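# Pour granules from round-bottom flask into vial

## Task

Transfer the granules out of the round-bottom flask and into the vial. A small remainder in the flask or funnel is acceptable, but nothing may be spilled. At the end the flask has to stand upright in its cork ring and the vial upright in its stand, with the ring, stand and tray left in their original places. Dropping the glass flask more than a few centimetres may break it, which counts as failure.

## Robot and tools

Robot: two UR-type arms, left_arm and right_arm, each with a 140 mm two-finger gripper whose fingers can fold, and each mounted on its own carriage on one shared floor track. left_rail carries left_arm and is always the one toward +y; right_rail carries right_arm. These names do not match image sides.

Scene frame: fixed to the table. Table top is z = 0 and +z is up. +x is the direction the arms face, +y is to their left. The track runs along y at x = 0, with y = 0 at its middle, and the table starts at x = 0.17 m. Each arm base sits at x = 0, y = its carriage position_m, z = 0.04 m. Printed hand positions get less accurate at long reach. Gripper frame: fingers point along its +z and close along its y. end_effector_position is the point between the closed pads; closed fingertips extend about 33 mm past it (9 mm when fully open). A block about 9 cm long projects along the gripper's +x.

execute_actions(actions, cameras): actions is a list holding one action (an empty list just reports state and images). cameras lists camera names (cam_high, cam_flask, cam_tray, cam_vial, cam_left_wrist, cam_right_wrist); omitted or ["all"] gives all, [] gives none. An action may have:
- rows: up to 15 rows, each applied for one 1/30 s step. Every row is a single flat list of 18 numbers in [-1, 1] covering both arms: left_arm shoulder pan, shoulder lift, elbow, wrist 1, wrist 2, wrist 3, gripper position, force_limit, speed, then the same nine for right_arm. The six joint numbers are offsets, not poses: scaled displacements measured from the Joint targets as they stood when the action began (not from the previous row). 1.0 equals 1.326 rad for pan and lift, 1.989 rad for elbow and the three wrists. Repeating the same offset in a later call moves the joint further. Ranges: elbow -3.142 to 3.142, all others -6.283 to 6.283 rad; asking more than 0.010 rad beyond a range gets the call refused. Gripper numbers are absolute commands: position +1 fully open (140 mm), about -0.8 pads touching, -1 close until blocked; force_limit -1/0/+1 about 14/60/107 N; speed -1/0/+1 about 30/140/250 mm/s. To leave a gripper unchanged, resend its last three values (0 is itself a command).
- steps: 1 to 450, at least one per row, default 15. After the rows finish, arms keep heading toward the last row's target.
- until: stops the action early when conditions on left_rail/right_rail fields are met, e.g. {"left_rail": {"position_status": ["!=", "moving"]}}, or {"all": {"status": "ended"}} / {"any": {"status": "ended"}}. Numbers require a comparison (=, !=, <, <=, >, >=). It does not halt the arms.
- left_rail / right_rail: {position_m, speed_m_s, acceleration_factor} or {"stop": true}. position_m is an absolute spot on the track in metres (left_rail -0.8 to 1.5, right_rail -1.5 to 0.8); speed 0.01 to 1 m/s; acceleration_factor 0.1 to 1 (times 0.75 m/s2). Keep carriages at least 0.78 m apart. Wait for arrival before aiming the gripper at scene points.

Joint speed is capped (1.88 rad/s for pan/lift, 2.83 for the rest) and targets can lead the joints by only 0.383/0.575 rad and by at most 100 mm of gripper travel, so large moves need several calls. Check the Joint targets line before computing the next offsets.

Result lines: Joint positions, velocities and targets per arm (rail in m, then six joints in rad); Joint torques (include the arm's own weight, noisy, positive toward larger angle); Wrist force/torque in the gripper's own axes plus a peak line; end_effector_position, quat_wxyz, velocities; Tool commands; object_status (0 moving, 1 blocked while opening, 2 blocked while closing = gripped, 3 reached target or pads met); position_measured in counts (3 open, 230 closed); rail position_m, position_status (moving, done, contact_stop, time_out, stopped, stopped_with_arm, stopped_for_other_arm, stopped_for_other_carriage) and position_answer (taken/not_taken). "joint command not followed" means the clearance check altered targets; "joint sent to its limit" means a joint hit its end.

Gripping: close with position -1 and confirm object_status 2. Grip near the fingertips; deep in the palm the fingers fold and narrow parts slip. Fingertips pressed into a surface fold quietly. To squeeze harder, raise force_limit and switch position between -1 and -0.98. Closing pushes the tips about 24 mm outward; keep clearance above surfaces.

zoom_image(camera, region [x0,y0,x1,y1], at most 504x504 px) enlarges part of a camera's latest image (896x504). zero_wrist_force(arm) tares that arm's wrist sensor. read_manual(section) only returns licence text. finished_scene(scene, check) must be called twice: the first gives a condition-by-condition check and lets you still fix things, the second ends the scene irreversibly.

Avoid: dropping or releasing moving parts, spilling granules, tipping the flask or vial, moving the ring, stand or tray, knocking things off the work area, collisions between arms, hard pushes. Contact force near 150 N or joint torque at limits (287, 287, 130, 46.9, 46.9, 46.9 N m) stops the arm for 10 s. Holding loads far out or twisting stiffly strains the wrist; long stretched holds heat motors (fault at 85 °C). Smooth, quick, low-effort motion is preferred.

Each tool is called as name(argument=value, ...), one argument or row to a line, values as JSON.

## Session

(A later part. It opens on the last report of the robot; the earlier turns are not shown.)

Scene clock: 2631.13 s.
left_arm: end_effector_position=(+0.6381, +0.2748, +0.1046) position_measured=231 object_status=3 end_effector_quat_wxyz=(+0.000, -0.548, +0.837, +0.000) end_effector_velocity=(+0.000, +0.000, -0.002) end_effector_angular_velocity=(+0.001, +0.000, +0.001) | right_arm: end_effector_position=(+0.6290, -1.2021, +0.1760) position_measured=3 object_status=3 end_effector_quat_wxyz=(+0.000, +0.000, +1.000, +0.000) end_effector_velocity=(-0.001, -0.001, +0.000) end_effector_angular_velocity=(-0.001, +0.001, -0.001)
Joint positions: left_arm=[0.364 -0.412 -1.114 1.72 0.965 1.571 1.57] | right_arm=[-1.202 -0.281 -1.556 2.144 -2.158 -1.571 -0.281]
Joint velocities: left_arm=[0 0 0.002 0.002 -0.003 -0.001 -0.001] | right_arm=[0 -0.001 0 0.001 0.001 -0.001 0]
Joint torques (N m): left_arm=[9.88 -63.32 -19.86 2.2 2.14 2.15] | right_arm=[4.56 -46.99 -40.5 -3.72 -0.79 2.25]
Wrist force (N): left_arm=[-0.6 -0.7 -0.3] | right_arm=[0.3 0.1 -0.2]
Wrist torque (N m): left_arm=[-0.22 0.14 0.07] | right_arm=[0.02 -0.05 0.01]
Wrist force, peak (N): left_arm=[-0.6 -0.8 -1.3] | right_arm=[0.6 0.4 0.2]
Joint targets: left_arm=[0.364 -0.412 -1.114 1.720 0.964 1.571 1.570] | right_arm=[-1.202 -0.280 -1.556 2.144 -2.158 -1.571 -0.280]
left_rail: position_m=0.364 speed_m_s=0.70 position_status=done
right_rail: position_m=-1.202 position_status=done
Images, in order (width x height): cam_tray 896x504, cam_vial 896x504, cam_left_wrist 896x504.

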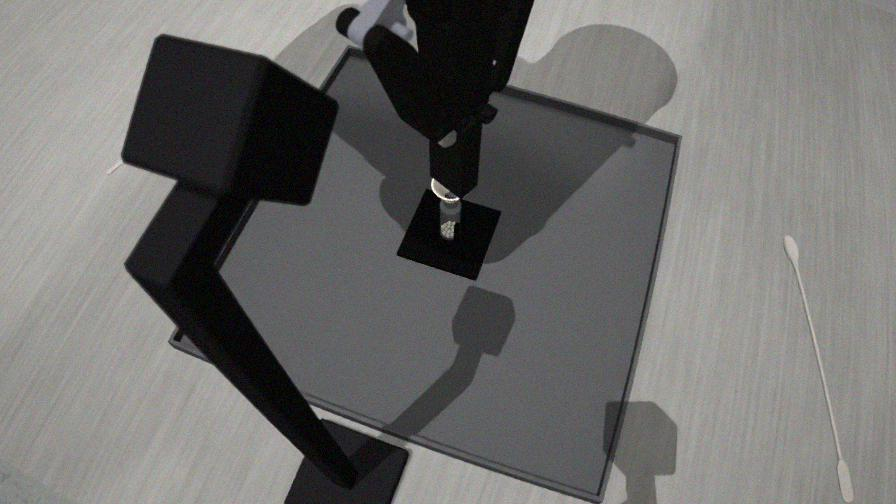

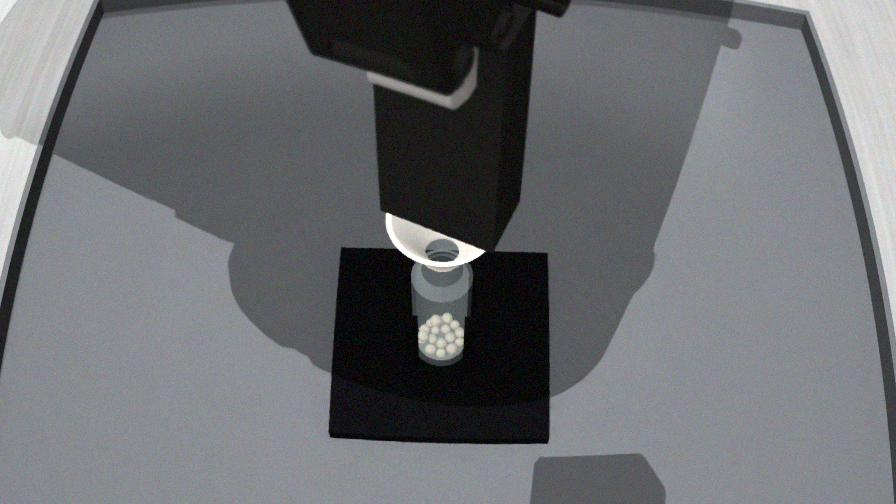

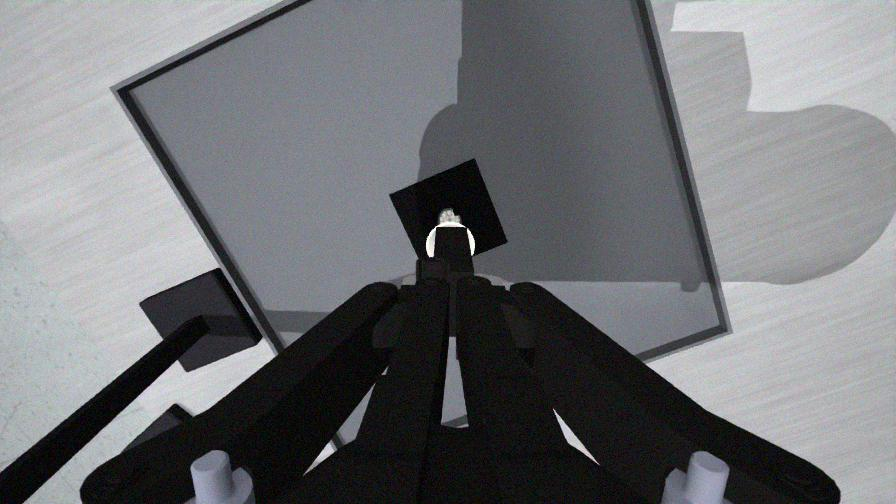

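execute_actions(
  actions=[
    {"rows": [[0, 0, 0, 0, 0, 0, -0.71, -1, -1, 0, 0, 0, 0, 0, 0, 1, 1, 1]], "steps": 15},
  ],
  cameras=["cam_vial", "cam_tray", "cam_left_wrist"],
)

zoom_image(
  camera="cam_left_wrist",
  region=[400, 190, 510, 280],
)

zoom_image(
  camera="cam_vial",
  region=[340, 200, 560, 380],
)

zoom_image(
  camera="cam_tray",
  region=[400, 150, 510, 260],
)

Scene clock: 2641.20 s.
left_arm: end_effector_position=(+0.6381, +0.2748, +0.1043) position_measured=218 object_status=3 end_effector_quat_wxyz=(+0.000, -0.548, +0.837, +0.000) end_effector_velocity=(+0.000, +0.000, +0.000) end_effector_angular_velocity=(+0.000, -0.001, -0.001) | right_arm: end_effector_position=(+0.6290, -1.2021, +0.1760) position_measured=3 object_status=3 end_effector_quat_wxyz=(+0.000, +0.000, +1.000, +0.000) end_effector_velocity=(-0.001, -0.001, -0.001) end_effector_angular_velocity=(+0.000, +0.002, +0.000)
Joint positions: left_arm=[0.364 -0.412 -1.114 1.72 0.964 1.571 1.57] | right_arm=[-1.202 -0.281 -1.556 2.144 -2.158 -1.571 -0.28]
Joint velocities: left_arm=[0 0 0 -0.001 0 0 0.001] | right_arm=[0 -0.001 0 0.001 0.001 -0.001 -0.001]
Joint torques (N m): left_arm=[9.05 -63.71 -29.7 4.21 2.14 2.34] | right_arm=[5.07 -44.85 -39.43 -3.97 -0.72 2.02]
Wrist force (N): left_arm=[-0.4 -0.6 -0.7] | right_arm=[0.1 0.1 0.2]
Wrist torque (N m): left_arm=[-0.19 0.11 0.07] | right_arm=[0.02 -0.02 0.00]
Wrist force, peak (N): left_arm=[-1.0 -0.7 -0.9] | right_arm=[0.0 0.8 0.2]
Joint targets: left_arm=[0.364 -0.412 -1.114 1.720 0.964 1.571 1.570] | right_arm=[-1.202 -0.280 -1.556 2.144 -2.158 -1.571 -0.280]
left_rail: position_m=0.364 speed_m_s=0.70 position_status=done
right_rail: position_m=-1.202 position_status=done
Images, in order (width x height): cam_tray 896x504, cam_vial 896x504, cam_left_wrist 896x504.

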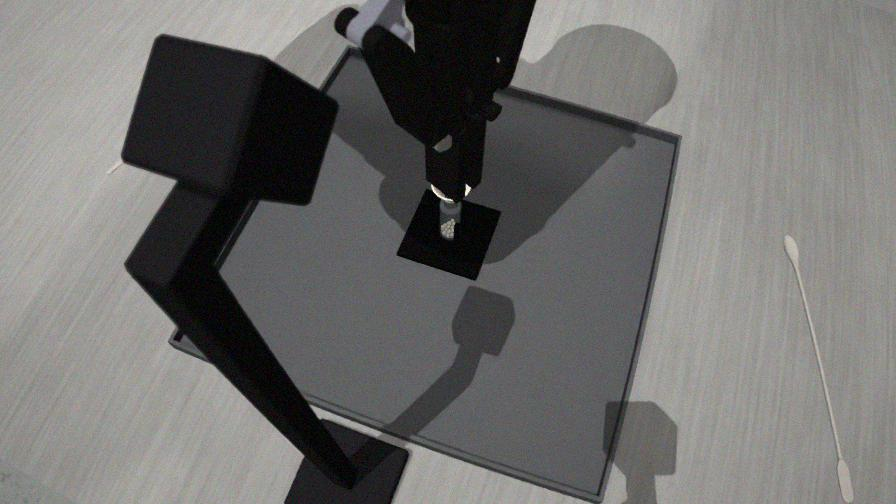

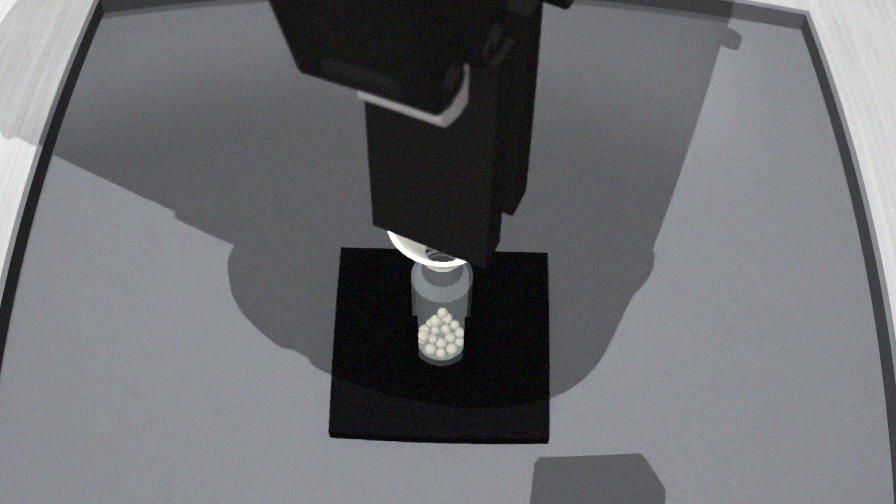

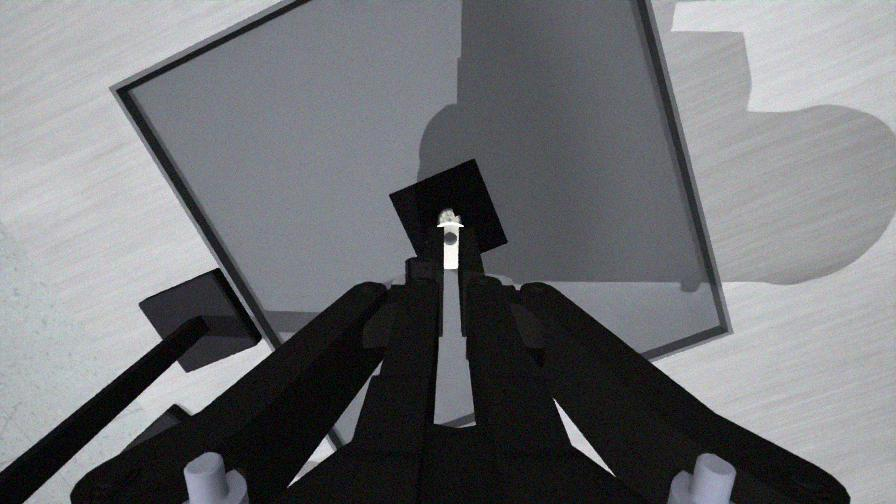

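Scaled by 4.582 from the camera's 896x504 image, which has a finer 1280x720 frame.

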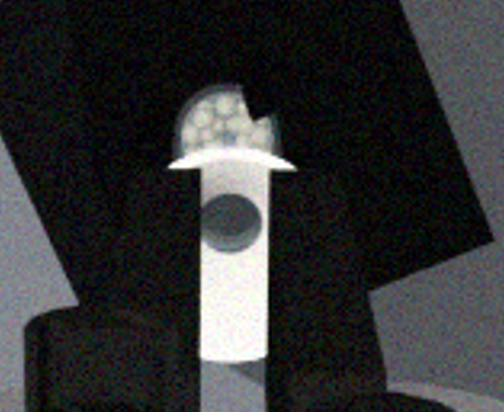

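Scaled by 2.291 from the camera's 896x504 image, which has a finer 1280x720 frame.

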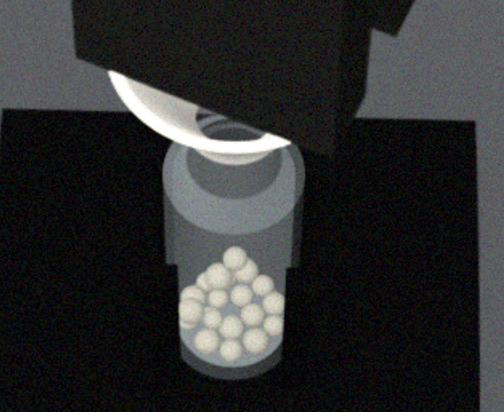

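Scaled by 4.582 from the camera's 896x504 image, which has a finer 1280x720 frame.

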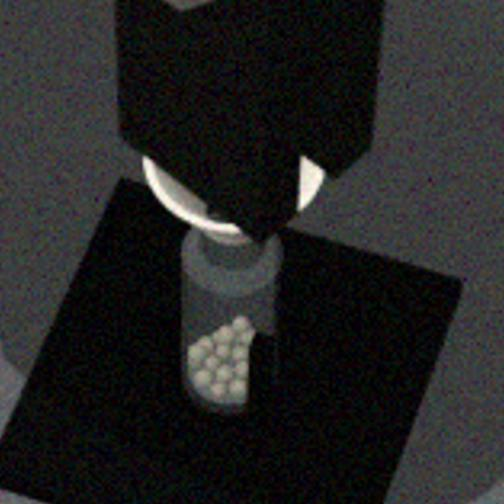

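execute_actions(
  actions=[
    {"rows": [[0, -0.000372, 0.00004, 0.000208, 0, 0, -0.71, -1, -1, 0, 0, 0, 0, 0, 0, 1, 1, 1], [0, -0.002648, 0.000286, 0.001479, 0, 0, -0.71, -1, -1, 0, 0, 0, 0, 0, 0, 1, 1, 1], [0, -0.007984, 0.000863, 0.00446, 0, 0, -0.71, -1, -1, 0, 0, 0, 0, 0, 0, 1, 1, 1], [0, -0.016809, 0.001817, 0.009389, 0, 0, -0.71, -1, -1, 0, 0, 0, 0, 0, 0, 1, 1, 1], [0, -0.028944, 0.003128, 0.016168, 0, 0, -0.71, -1, -1, 0, 0, 0, 0, 0, 0, 1, 1, 1], [0, -0.043767, 0.00473, 0.024448, 0, 0, -0.71, -1, -1, 0, 0, 0, 0, 0, 0, 1, 1, 1], [0, -0.060356, 0.006523, 0.033714, 0, 0, -0.71, -1, -1, 0, 0, 0, 0, 0, 0, 1, 1, 1], [0, -0.077537, 0.008379, 0.043312, 0, 0, -0.71, -1, -1, 0, 0, 0, 0, 0, 0, 1, 1, 1], [0, -0.094126, 0.010172, 0.052578, 0, 0, -0.71, -1, -1, 0, 0, 0, 0, 0, 0, 1, 1, 1], [0, -0.108949, 0.011774, 0.060858, 0, 0, -0.71, -1, -1, 0, 0, 0, 0, 0, 0, 1, 1, 1], [0, -0.121084, 0.013085, 0.067637, 0, 0, -0.71, -1, -1, 0, 0, 0, 0, 0, 0, 1, 1, 1], [0, -0.129909, 0.014039, 0.072566, 0, 0, -0.71, -1, -1, 0, 0, 0, 0, 0, 0, 1, 1, 1], [0, -0.135245, 0.014616, 0.075547, 0, 0, -0.71, -1, -1, 0, 0, 0, 0, 0, 0, 1, 1, 1], [0, -0.137521, 0.014862, 0.076818, 0, 0, -0.71, -1, -1, 0, 0, 0, 0, 0, 0, 1, 1, 1], [0, -0.137893, 0.014902, 0.077026, 0, 0, -0.71, -1, -1, 0, 0, 0, 0, 0, 0, 1, 1, 1]], "steps": 20},
  ],
  cameras=["cam_vial", "cam_tray", "cam_left_wrist", "cam_flask", "cam_high"],
)

Scene clock: 2671.33 s.
left_arm: end_effector_position=(+0.5830, +0.2989, +0.2195) position_measured=218 object_status=3 end_effector_quat_wxyz=(+0.000, -0.548, +0.837, +0.000) end_effector_velocity=(-0.001, +0.000, +0.002) end_effector_angular_velocity=(-0.001, +0.000, +0.002) | right_arm: end_effector_position=(+0.6290, -1.2021, +0.1760) position_measured=3 object_status=3 end_effector_quat_wxyz=(+0.000, +0.000, +1.000, +0.000) end_effector_velocity=(+0.000, +0.002, -0.001) end_effector_angular_velocity=(+0.001, +0.001, +0.003)
Joint positions: left_arm=[0.364 -0.412 -1.296 1.749 1.117 1.571 1.57] | right_arm=[-1.202 -0.281 -1.556 2.144 -2.158 -1.571 -0.28]
Joint velocities: left_arm=[0 0 -0.004 0 0.003 0.001 -0.002] | right_arm=[0 0.002 0.001 0 0 0 0]
Joint torques (N m): left_arm=[7.37 -76.4 -23.8 6.97 2.09 1.96] | right_arm=[2.3 -46.68 -40.22 -3.99 -0.64 2.53]
Wrist force (N): left_arm=[-0.9 -0.5 -0.3] | right_arm=[0.4 0.0 0.0]
Wrist torque (N m): left_arm=[-0.18 0.19 0.08] | right_arm=[0.00 -0.08 0.01]
Wrist force, peak (N): left_arm=[-1.1 0.8 -3.4] | right_arm=[0.3 0.6 -0.3]
Joint targets: left_arm=[0.364 -0.412 -1.297 1.750 1.117 1.571 1.570] | right_arm=[-1.202 -0.280 -1.556 2.144 -2.158 -1.571 -0.280]
left_rail: position_m=0.364 speed_m_s=0.70 position_status=done
right_rail: position_m=-1.202 position_status=done
Images, in order (width x height): cam_high 896x504, cam_flask 896x504, cam_tray 896x504, cam_vial 896x504, cam_left_wrist 896x504.

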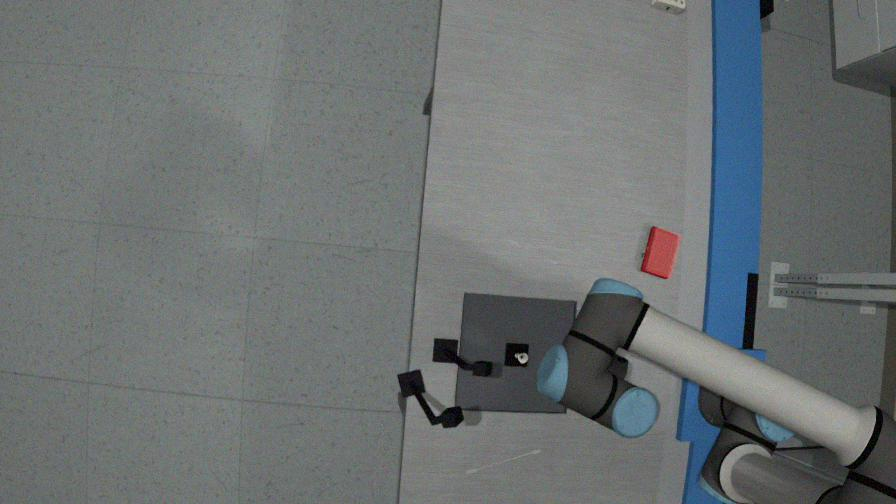

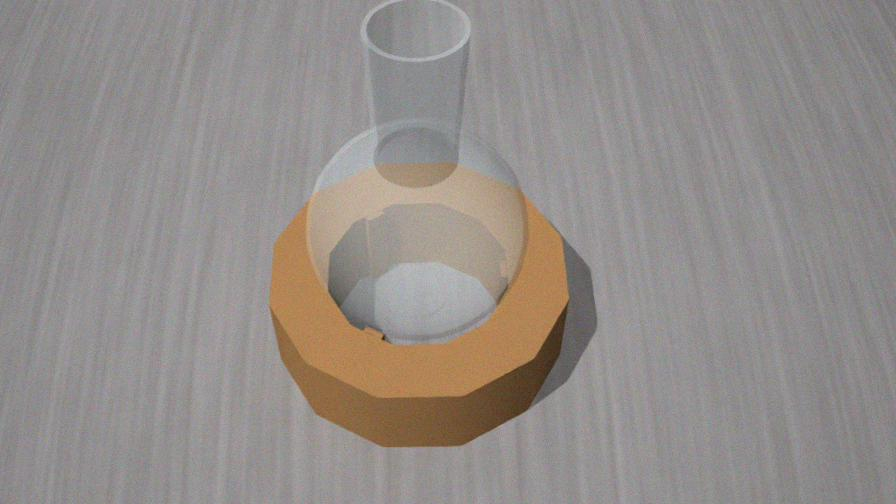

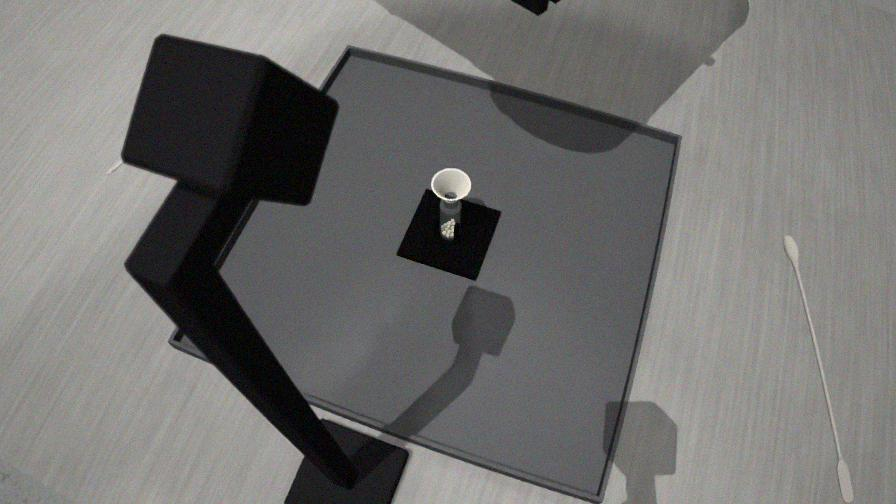

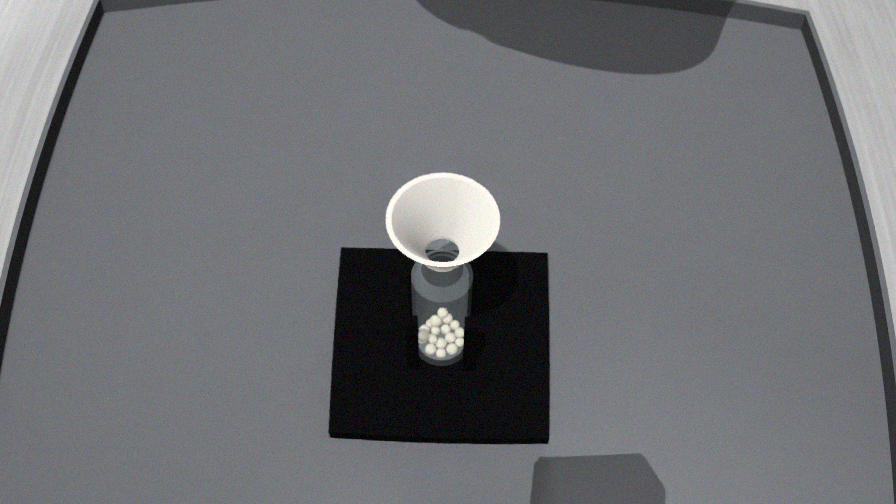

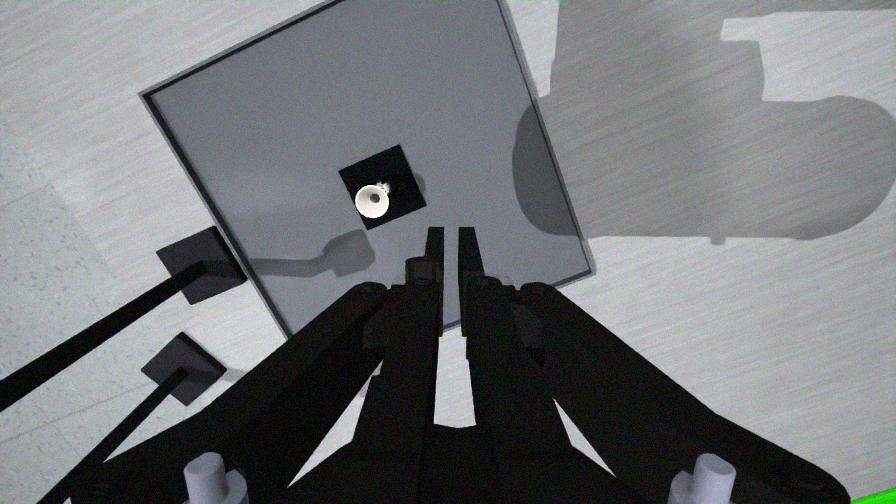

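I'll take a fresh look at the whole scene before closing it.

execute_actions(
  actions=[],
  cameras=["cam_high", "cam_flask", "cam_tray", "cam_vial", "cam_left_wrist"],
)

Scene clock: 2684.93 s.
left_arm: end_effector_position=(+0.5829, +0.2990, +0.2198) position_measured=218 object_status=3 end_effector_quat_wxyz=(+0.000, -0.548, +0.837, +0.000) end_effector_velocity=(+0.000, +0.000, +0.000) end_effector_angular_velocity=(+0.000, +0.000, +0.000) | right_arm: end_effector_position=(+0.6290, -1.2021, +0.1760) position_measured=3 object_status=3 end_effector_quat_wxyz=(+0.000, +0.000, +1.000, +0.000) end_effector_velocity=(+0.001, +0.000, +0.001) end_effector_angular_velocity=(-0.001, -0.002, +0.001)
Joint positions: left_arm=[0.364 -0.412 -1.297 1.75 1.117 1.571 1.57] | right_arm=[-1.202 -0.281 -1.556 2.144 -2.158 -1.571 -0.28]
Joint velocities: left_arm=[0 0.001 0 0 0 0 0] | right_arm=[0 0.001 -0.001 -0.001 -0.001 -0.001 0]
Joint torques (N m): left_arm=[6.25 -76.07 -31.35 5.91 1.88 2.1] | right_arm=[3.65 -48.5 -39.57 -4.4 -0.91 1.9]
Wrist force (N): left_arm=[-1.0 -0.9 -0.6] | right_arm=[0.2 -0.1 0.2]
Wrist torque (N m): left_arm=[-0.28 0.22 0.08] | right_arm=[-0.02 -0.05 0.01]
Wrist force, peak (N): left_arm=[-0.9 -0.7 -1.1] | right_arm=[0.7 0.6 -0.2]
Joint targets: left_arm=[0.364 -0.412 -1.297 1.750 1.117 1.571 1.570] | right_arm=[-1.202 -0.280 -1.556 2.144 -2.158 -1.571 -0.280]
Tool commands: left_gripper/position=-0.71 left_gripper/force_limit=-1.0 left_gripper/speed=-1.0 right_gripper/position=+1.0 right_gripper/force_limit=+1.0 right_gripper/speed=+1.0
left_rail: position_m=0.364 speed_m_s=0.70 position_status=done
right_rail: position_m=-1.202 position_status=done
Images, in order (width x height): cam_high 896x504, cam_flask 896x504, cam_tray 896x504, cam_vial 896x504, cam_left_wrist 896x504.

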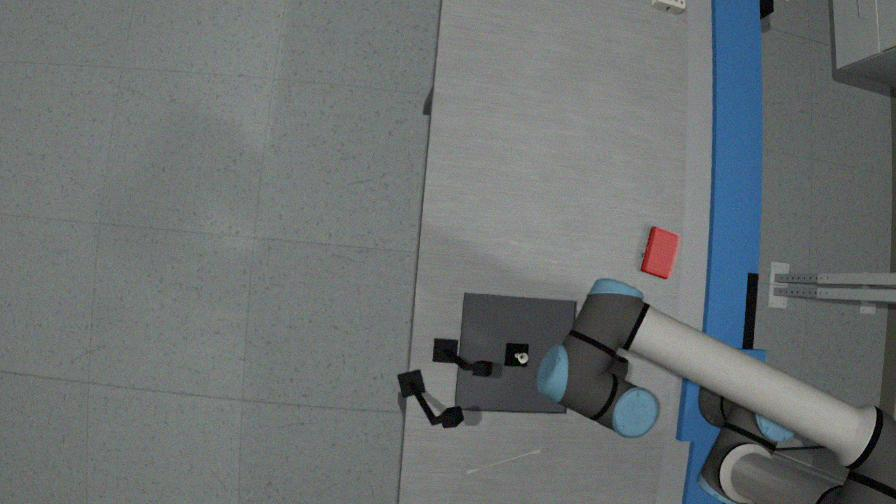

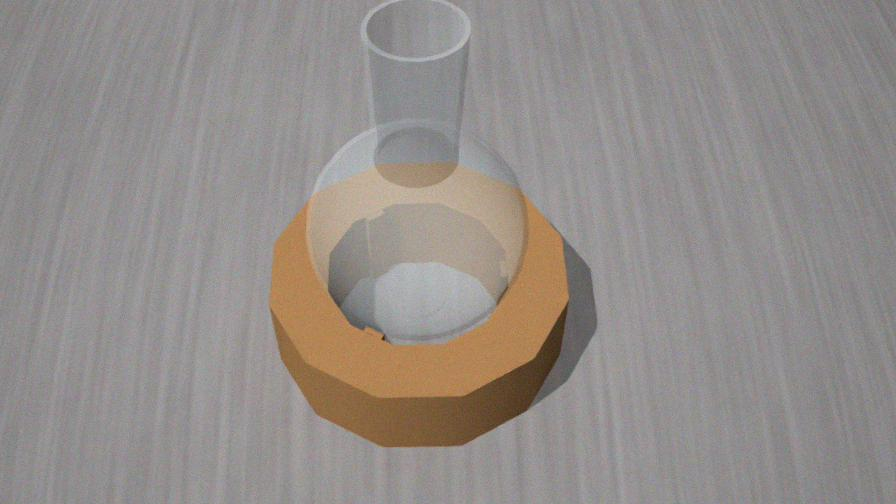

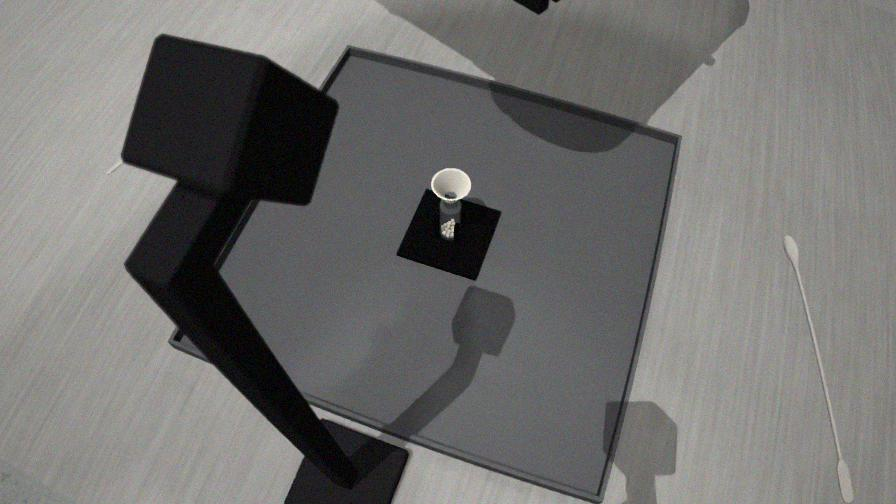

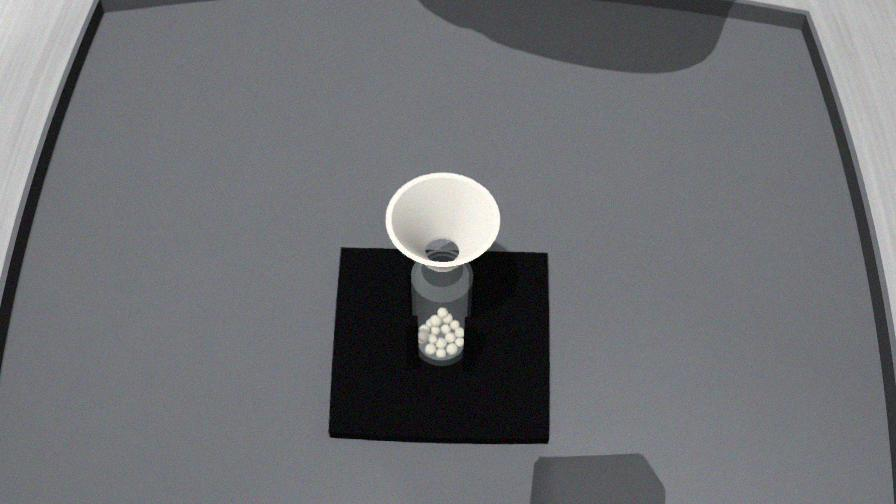

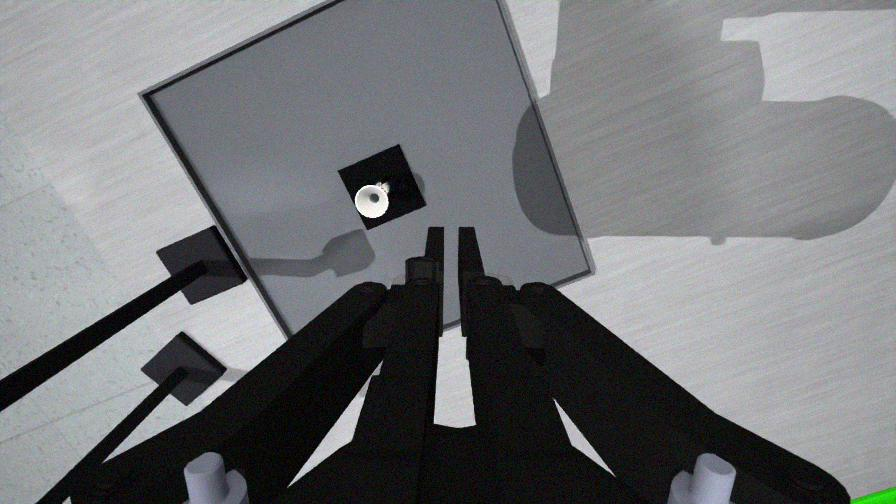

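zoom_image(
  camera="cam_vial",
  region=[300, 160, 600, 460],
)

zoom_image(
  camera="cam_tray",
  region=[320, 100, 620, 300],
)

zoom_image(
  camera="cam_left_wrist",
  region=[130, 0, 600, 350],
)

zoom_image(
  camera="cam_flask",
  region=[240, 0, 640, 460],
)

Scaled by 1.680 from the camera's 896x504 image, which has a finer 1280x720 frame.

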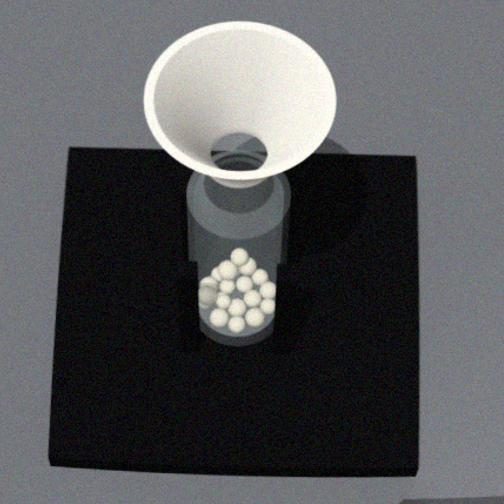

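Scaled by 1.680 from the camera's 896x504 image, which has a finer 1280x720 frame.

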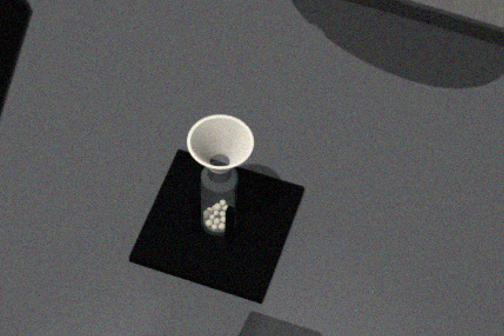

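Scaled by 1.072 from the camera's 896x504 image, which has a finer 1280x720 frame.

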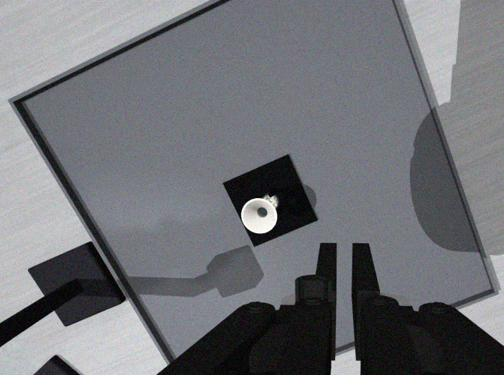

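Scaled by 1.096 from the camera's 896x504 image, which has a finer 1280x720 frame.

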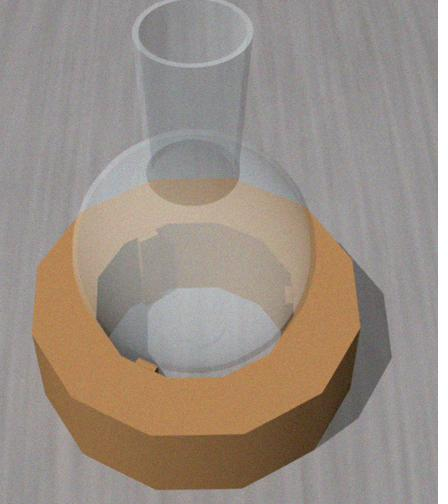

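zoom_image(
  camera="cam_vial",
  region=[395, 290, 490, 375],
)

zoom_image(
  camera="cam_tray",
  region=[420, 160, 490, 250],
)

zoom_image(
  camera="cam_left_wrist",
  region=[320, 130, 440, 240],
)

zoom_image(
  camera="cam_high",
  region=[390, 270, 690, 500],
)

Scaled by 5.305 from the camera's 896x504 image, which has a finer 1280x720 frame.

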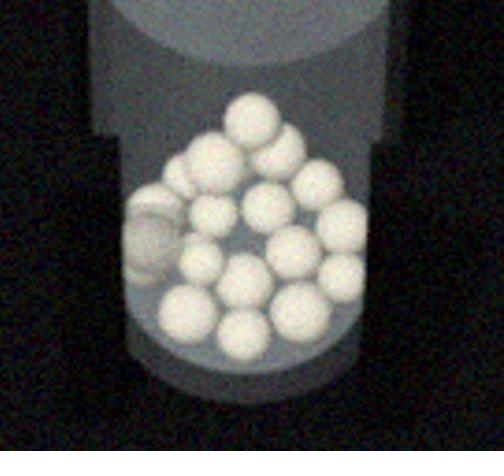

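Scaled by 5.600 from the camera's 896x504 image, which has a finer 1280x720 frame.

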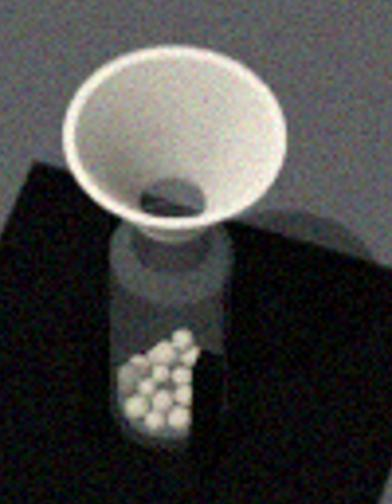

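Scaled by 4.200 from the camera's 896x504 image, which has a finer 1280x720 frame.

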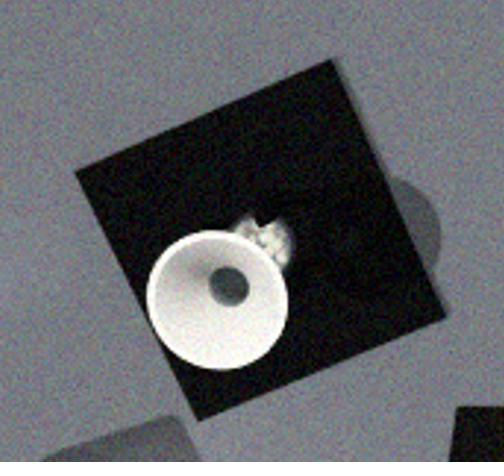

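Scaled by 1.680 from the camera's 896x504 image, which has a finer 1280x720 frame.

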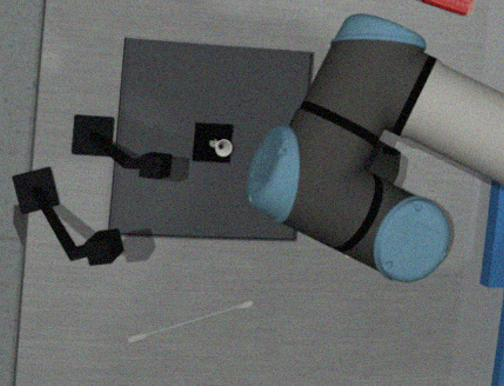

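zoom_image(
  camera="cam_left_wrist",
  region=[130, 0, 380, 140],
)

zoom_image(
  camera="cam_left_wrist",
  region=[380, 0, 640, 150],
)

zoom_image(
  camera="cam_left_wrist",
  region=[130, 130, 400, 350],
)

zoom_image(
  camera="cam_left_wrist",
  region=[400, 140, 640, 350],
)

zoom_image(
  camera="cam_tray",
  region=[300, 260, 680, 504],
)

zoom_image(
  camera="cam_tray",
  region=[200, 30, 700, 260],
)

Scaled by 2.016 from the camera's 896x504 image, which has a finer 1280x720 frame.

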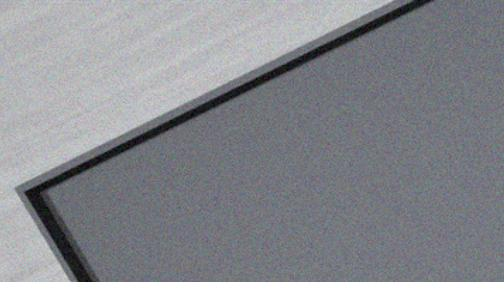

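Scaled by 1.938 from the camera's 896x504 image, which has a finer 1280x720 frame.

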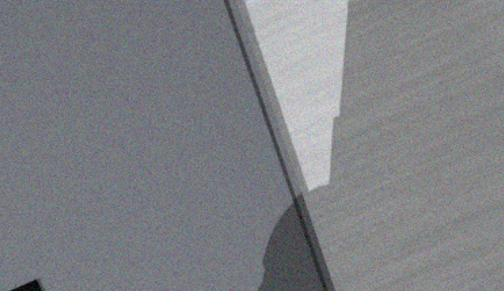

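Scaled by 1.867 from the camera's 896x504 image, which has a finer 1280x720 frame.

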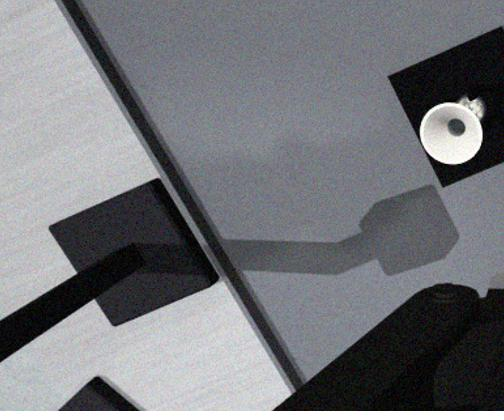

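Scaled by 2.100 from the camera's 896x504 image, which has a finer 1280x720 frame.

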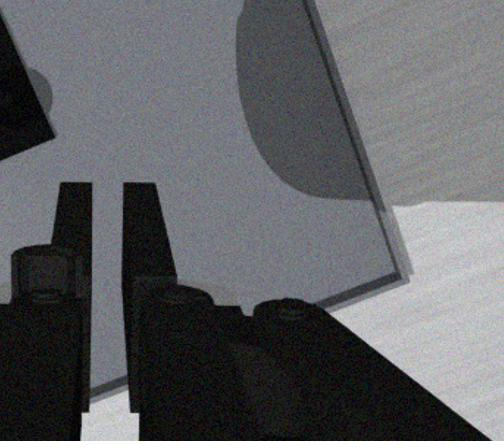

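Scaled by 1.326 from the camera's 896x504 image, which has a finer 1280x720 frame.

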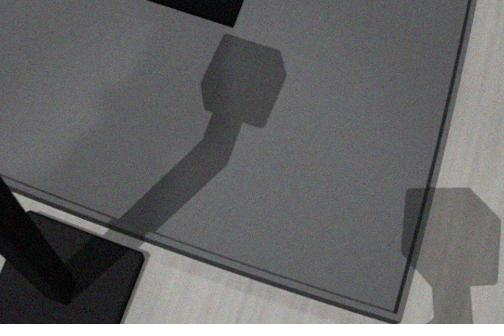

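Scaled by 1.008 from the camera's 896x504 image, which has a finer 1280x720 frame.

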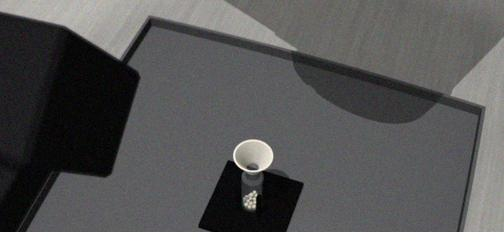

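zoom_image(
  camera="cam_high",
  region=[390, 390, 690, 504],
)

zoom_image(
  camera="cam_flask",
  region=[0, 0, 448, 504],
)

zoom_image(
  camera="cam_flask",
  region=[448, 0, 896, 504],
)

zoom_image(
  camera="cam_tray",
  region=[660, 120, 896, 504],
)

Scaled by 1.680 from the camera's 896x504 image, which has a finer 1280x720 frame.

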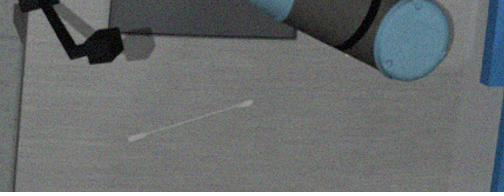

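Scaled by 1.000.

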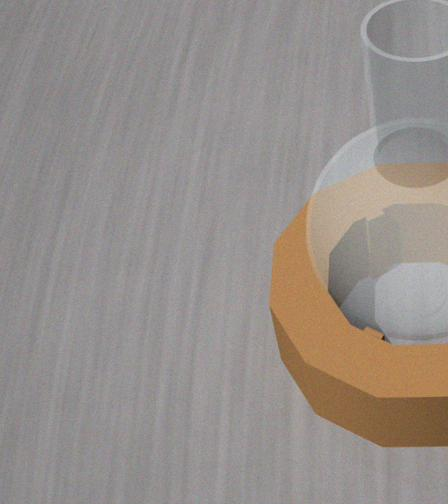

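Scaled by 1.000.

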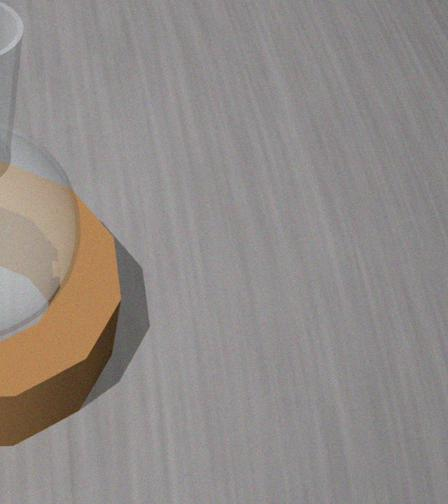

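Scaled by 1.312 from the camera's 896x504 image, which has a finer 1280x720 frame.

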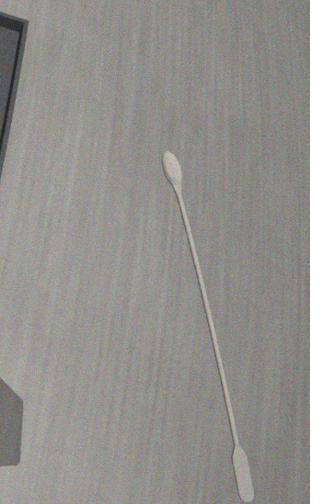

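zoom_image(
  camera="cam_high",
  region=[560, 390, 640, 450],
)

zoom_image(
  camera="cam_high",
  region=[440, 280, 580, 420],
)

Scaled by 6.300 from the camera's 896x504 image, which has a finer 1280x720 frame.

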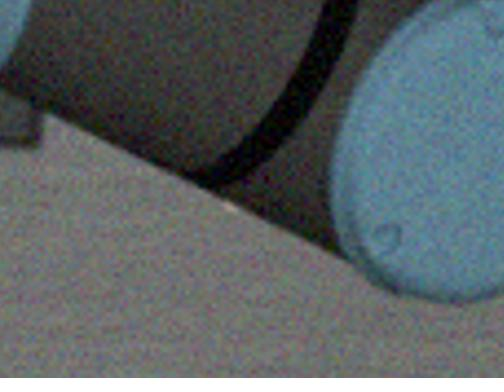

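Scaled by 3.600 from the camera's 896x504 image, which has a finer 1280x720 frame.

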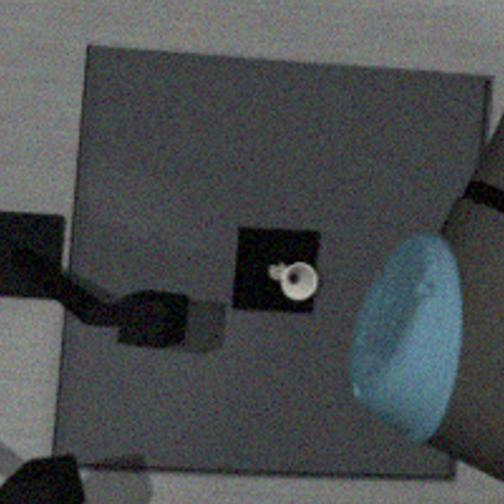

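zoom_image(
  camera="cam_left_wrist",
  region=[580, 200, 760, 340],
)

zoom_image(
  camera="cam_left_wrist",
  region=[560, 0, 896, 280],
)

zoom_image(
  camera="cam_left_wrist",
  region=[560, 250, 896, 504],
)

Scaled by 2.800 from the camera's 896x504 image, which has a finer 1280x720 frame.

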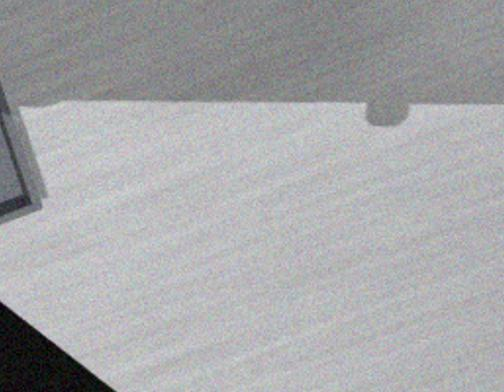

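Scaled by 1.500 from the camera's 896x504 image, which has a finer 1280x720 frame.

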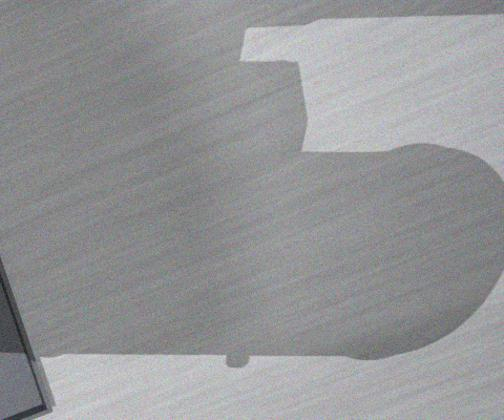

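Scaled by 1.500 from the camera's 896x504 image, which has a finer 1280x720 frame.

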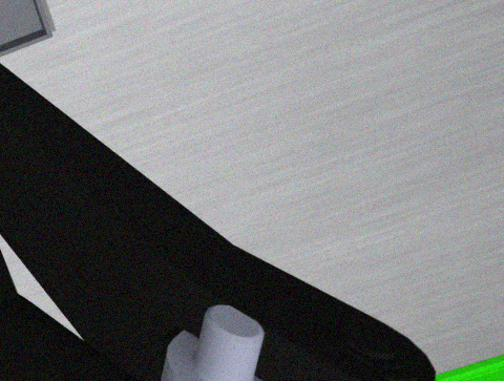

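finished_scene(
  scene=2,
  check="Granules in the vial: cam_vial and cam_tray show a pile of about 20 beads inside the vial, including the bead that was picked up from the tray and dropped through the funnel. A greyish bead at the pile's -y side lies within the inner wall of the vial in both views (shadow of the stand's prong), not outside it. The pictures cannot show beads hidden inside the pile or directly behind the prongs. Flask: cam_flask shows it empty, no beads in the bulb or the neck. Funnel: its cone and spout are clear in cam_tray, cam_vial and the wrist view. None spilt: zooms of cam_tray, cam_vial, cam_left_wrist and cam_high show no loose bead on the tray floor, on the stand's base, or on the table round the tray; cam_flask shows none round the ring. Areas hidden behind a camera post in one view are seen in another; a bright spot at the arm's edge in cam_high corresponds to clean table in the wrist view, so it is a glint on the arm. A bead could only be missed under the stand's prongs, behind the ring or in the part of the table that no camera shows. Flask upright in the ring: in cam_flask the neck is vertical and centred over the ring, bulb seated in it, nothing touching it. Vial upright in the stand: cam_vial and cam_tray show it vertical with the funnel on top. Ring, stand and tray: same places as before the work, nothing pushed them. Left gripper is empty (gap about 8 mm) and clear of everything at z 0.22; right arm was not used; both carriages stand still (done).",
)

This call ended nothing. Check each condition that your pictures could not show: look closer or test it, and mend what is not met. Then call finished_scene again.

zoom_image(
  camera="cam_left_wrist",
  region=[600, 240, 680, 300],
)

zoom_image(
  camera="cam_left_wrist",
  region=[660, 240, 740, 300],
)

zoom_image(
  camera="cam_left_wrist",
  region=[640, 290, 720, 350],
)

zoom_image(
  camera="cam_high",
  region=[580, 410, 612, 436],
)

Scaled by 6.300 from the camera's 896x504 image, which has a finer 1280x720 frame.

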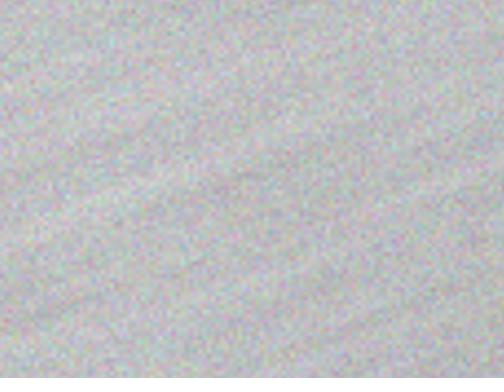

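Scaled by 6.300 from the camera's 896x504 image, which has a finer 1280x720 frame.

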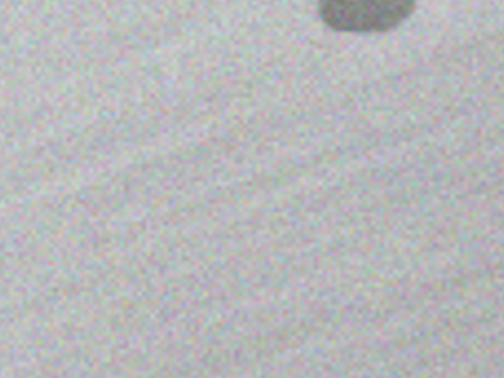

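Scaled by 6.300 from the camera's 896x504 image, which has a finer 1280x720 frame.

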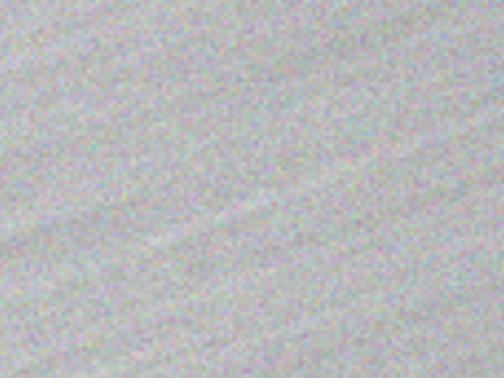

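Scaled by 15.750 from the camera's 896x504 image, which has a finer 1280x720 frame.

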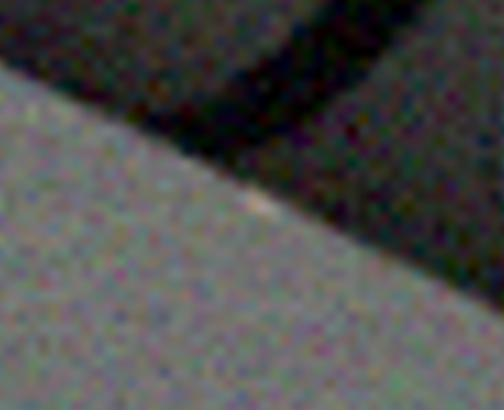

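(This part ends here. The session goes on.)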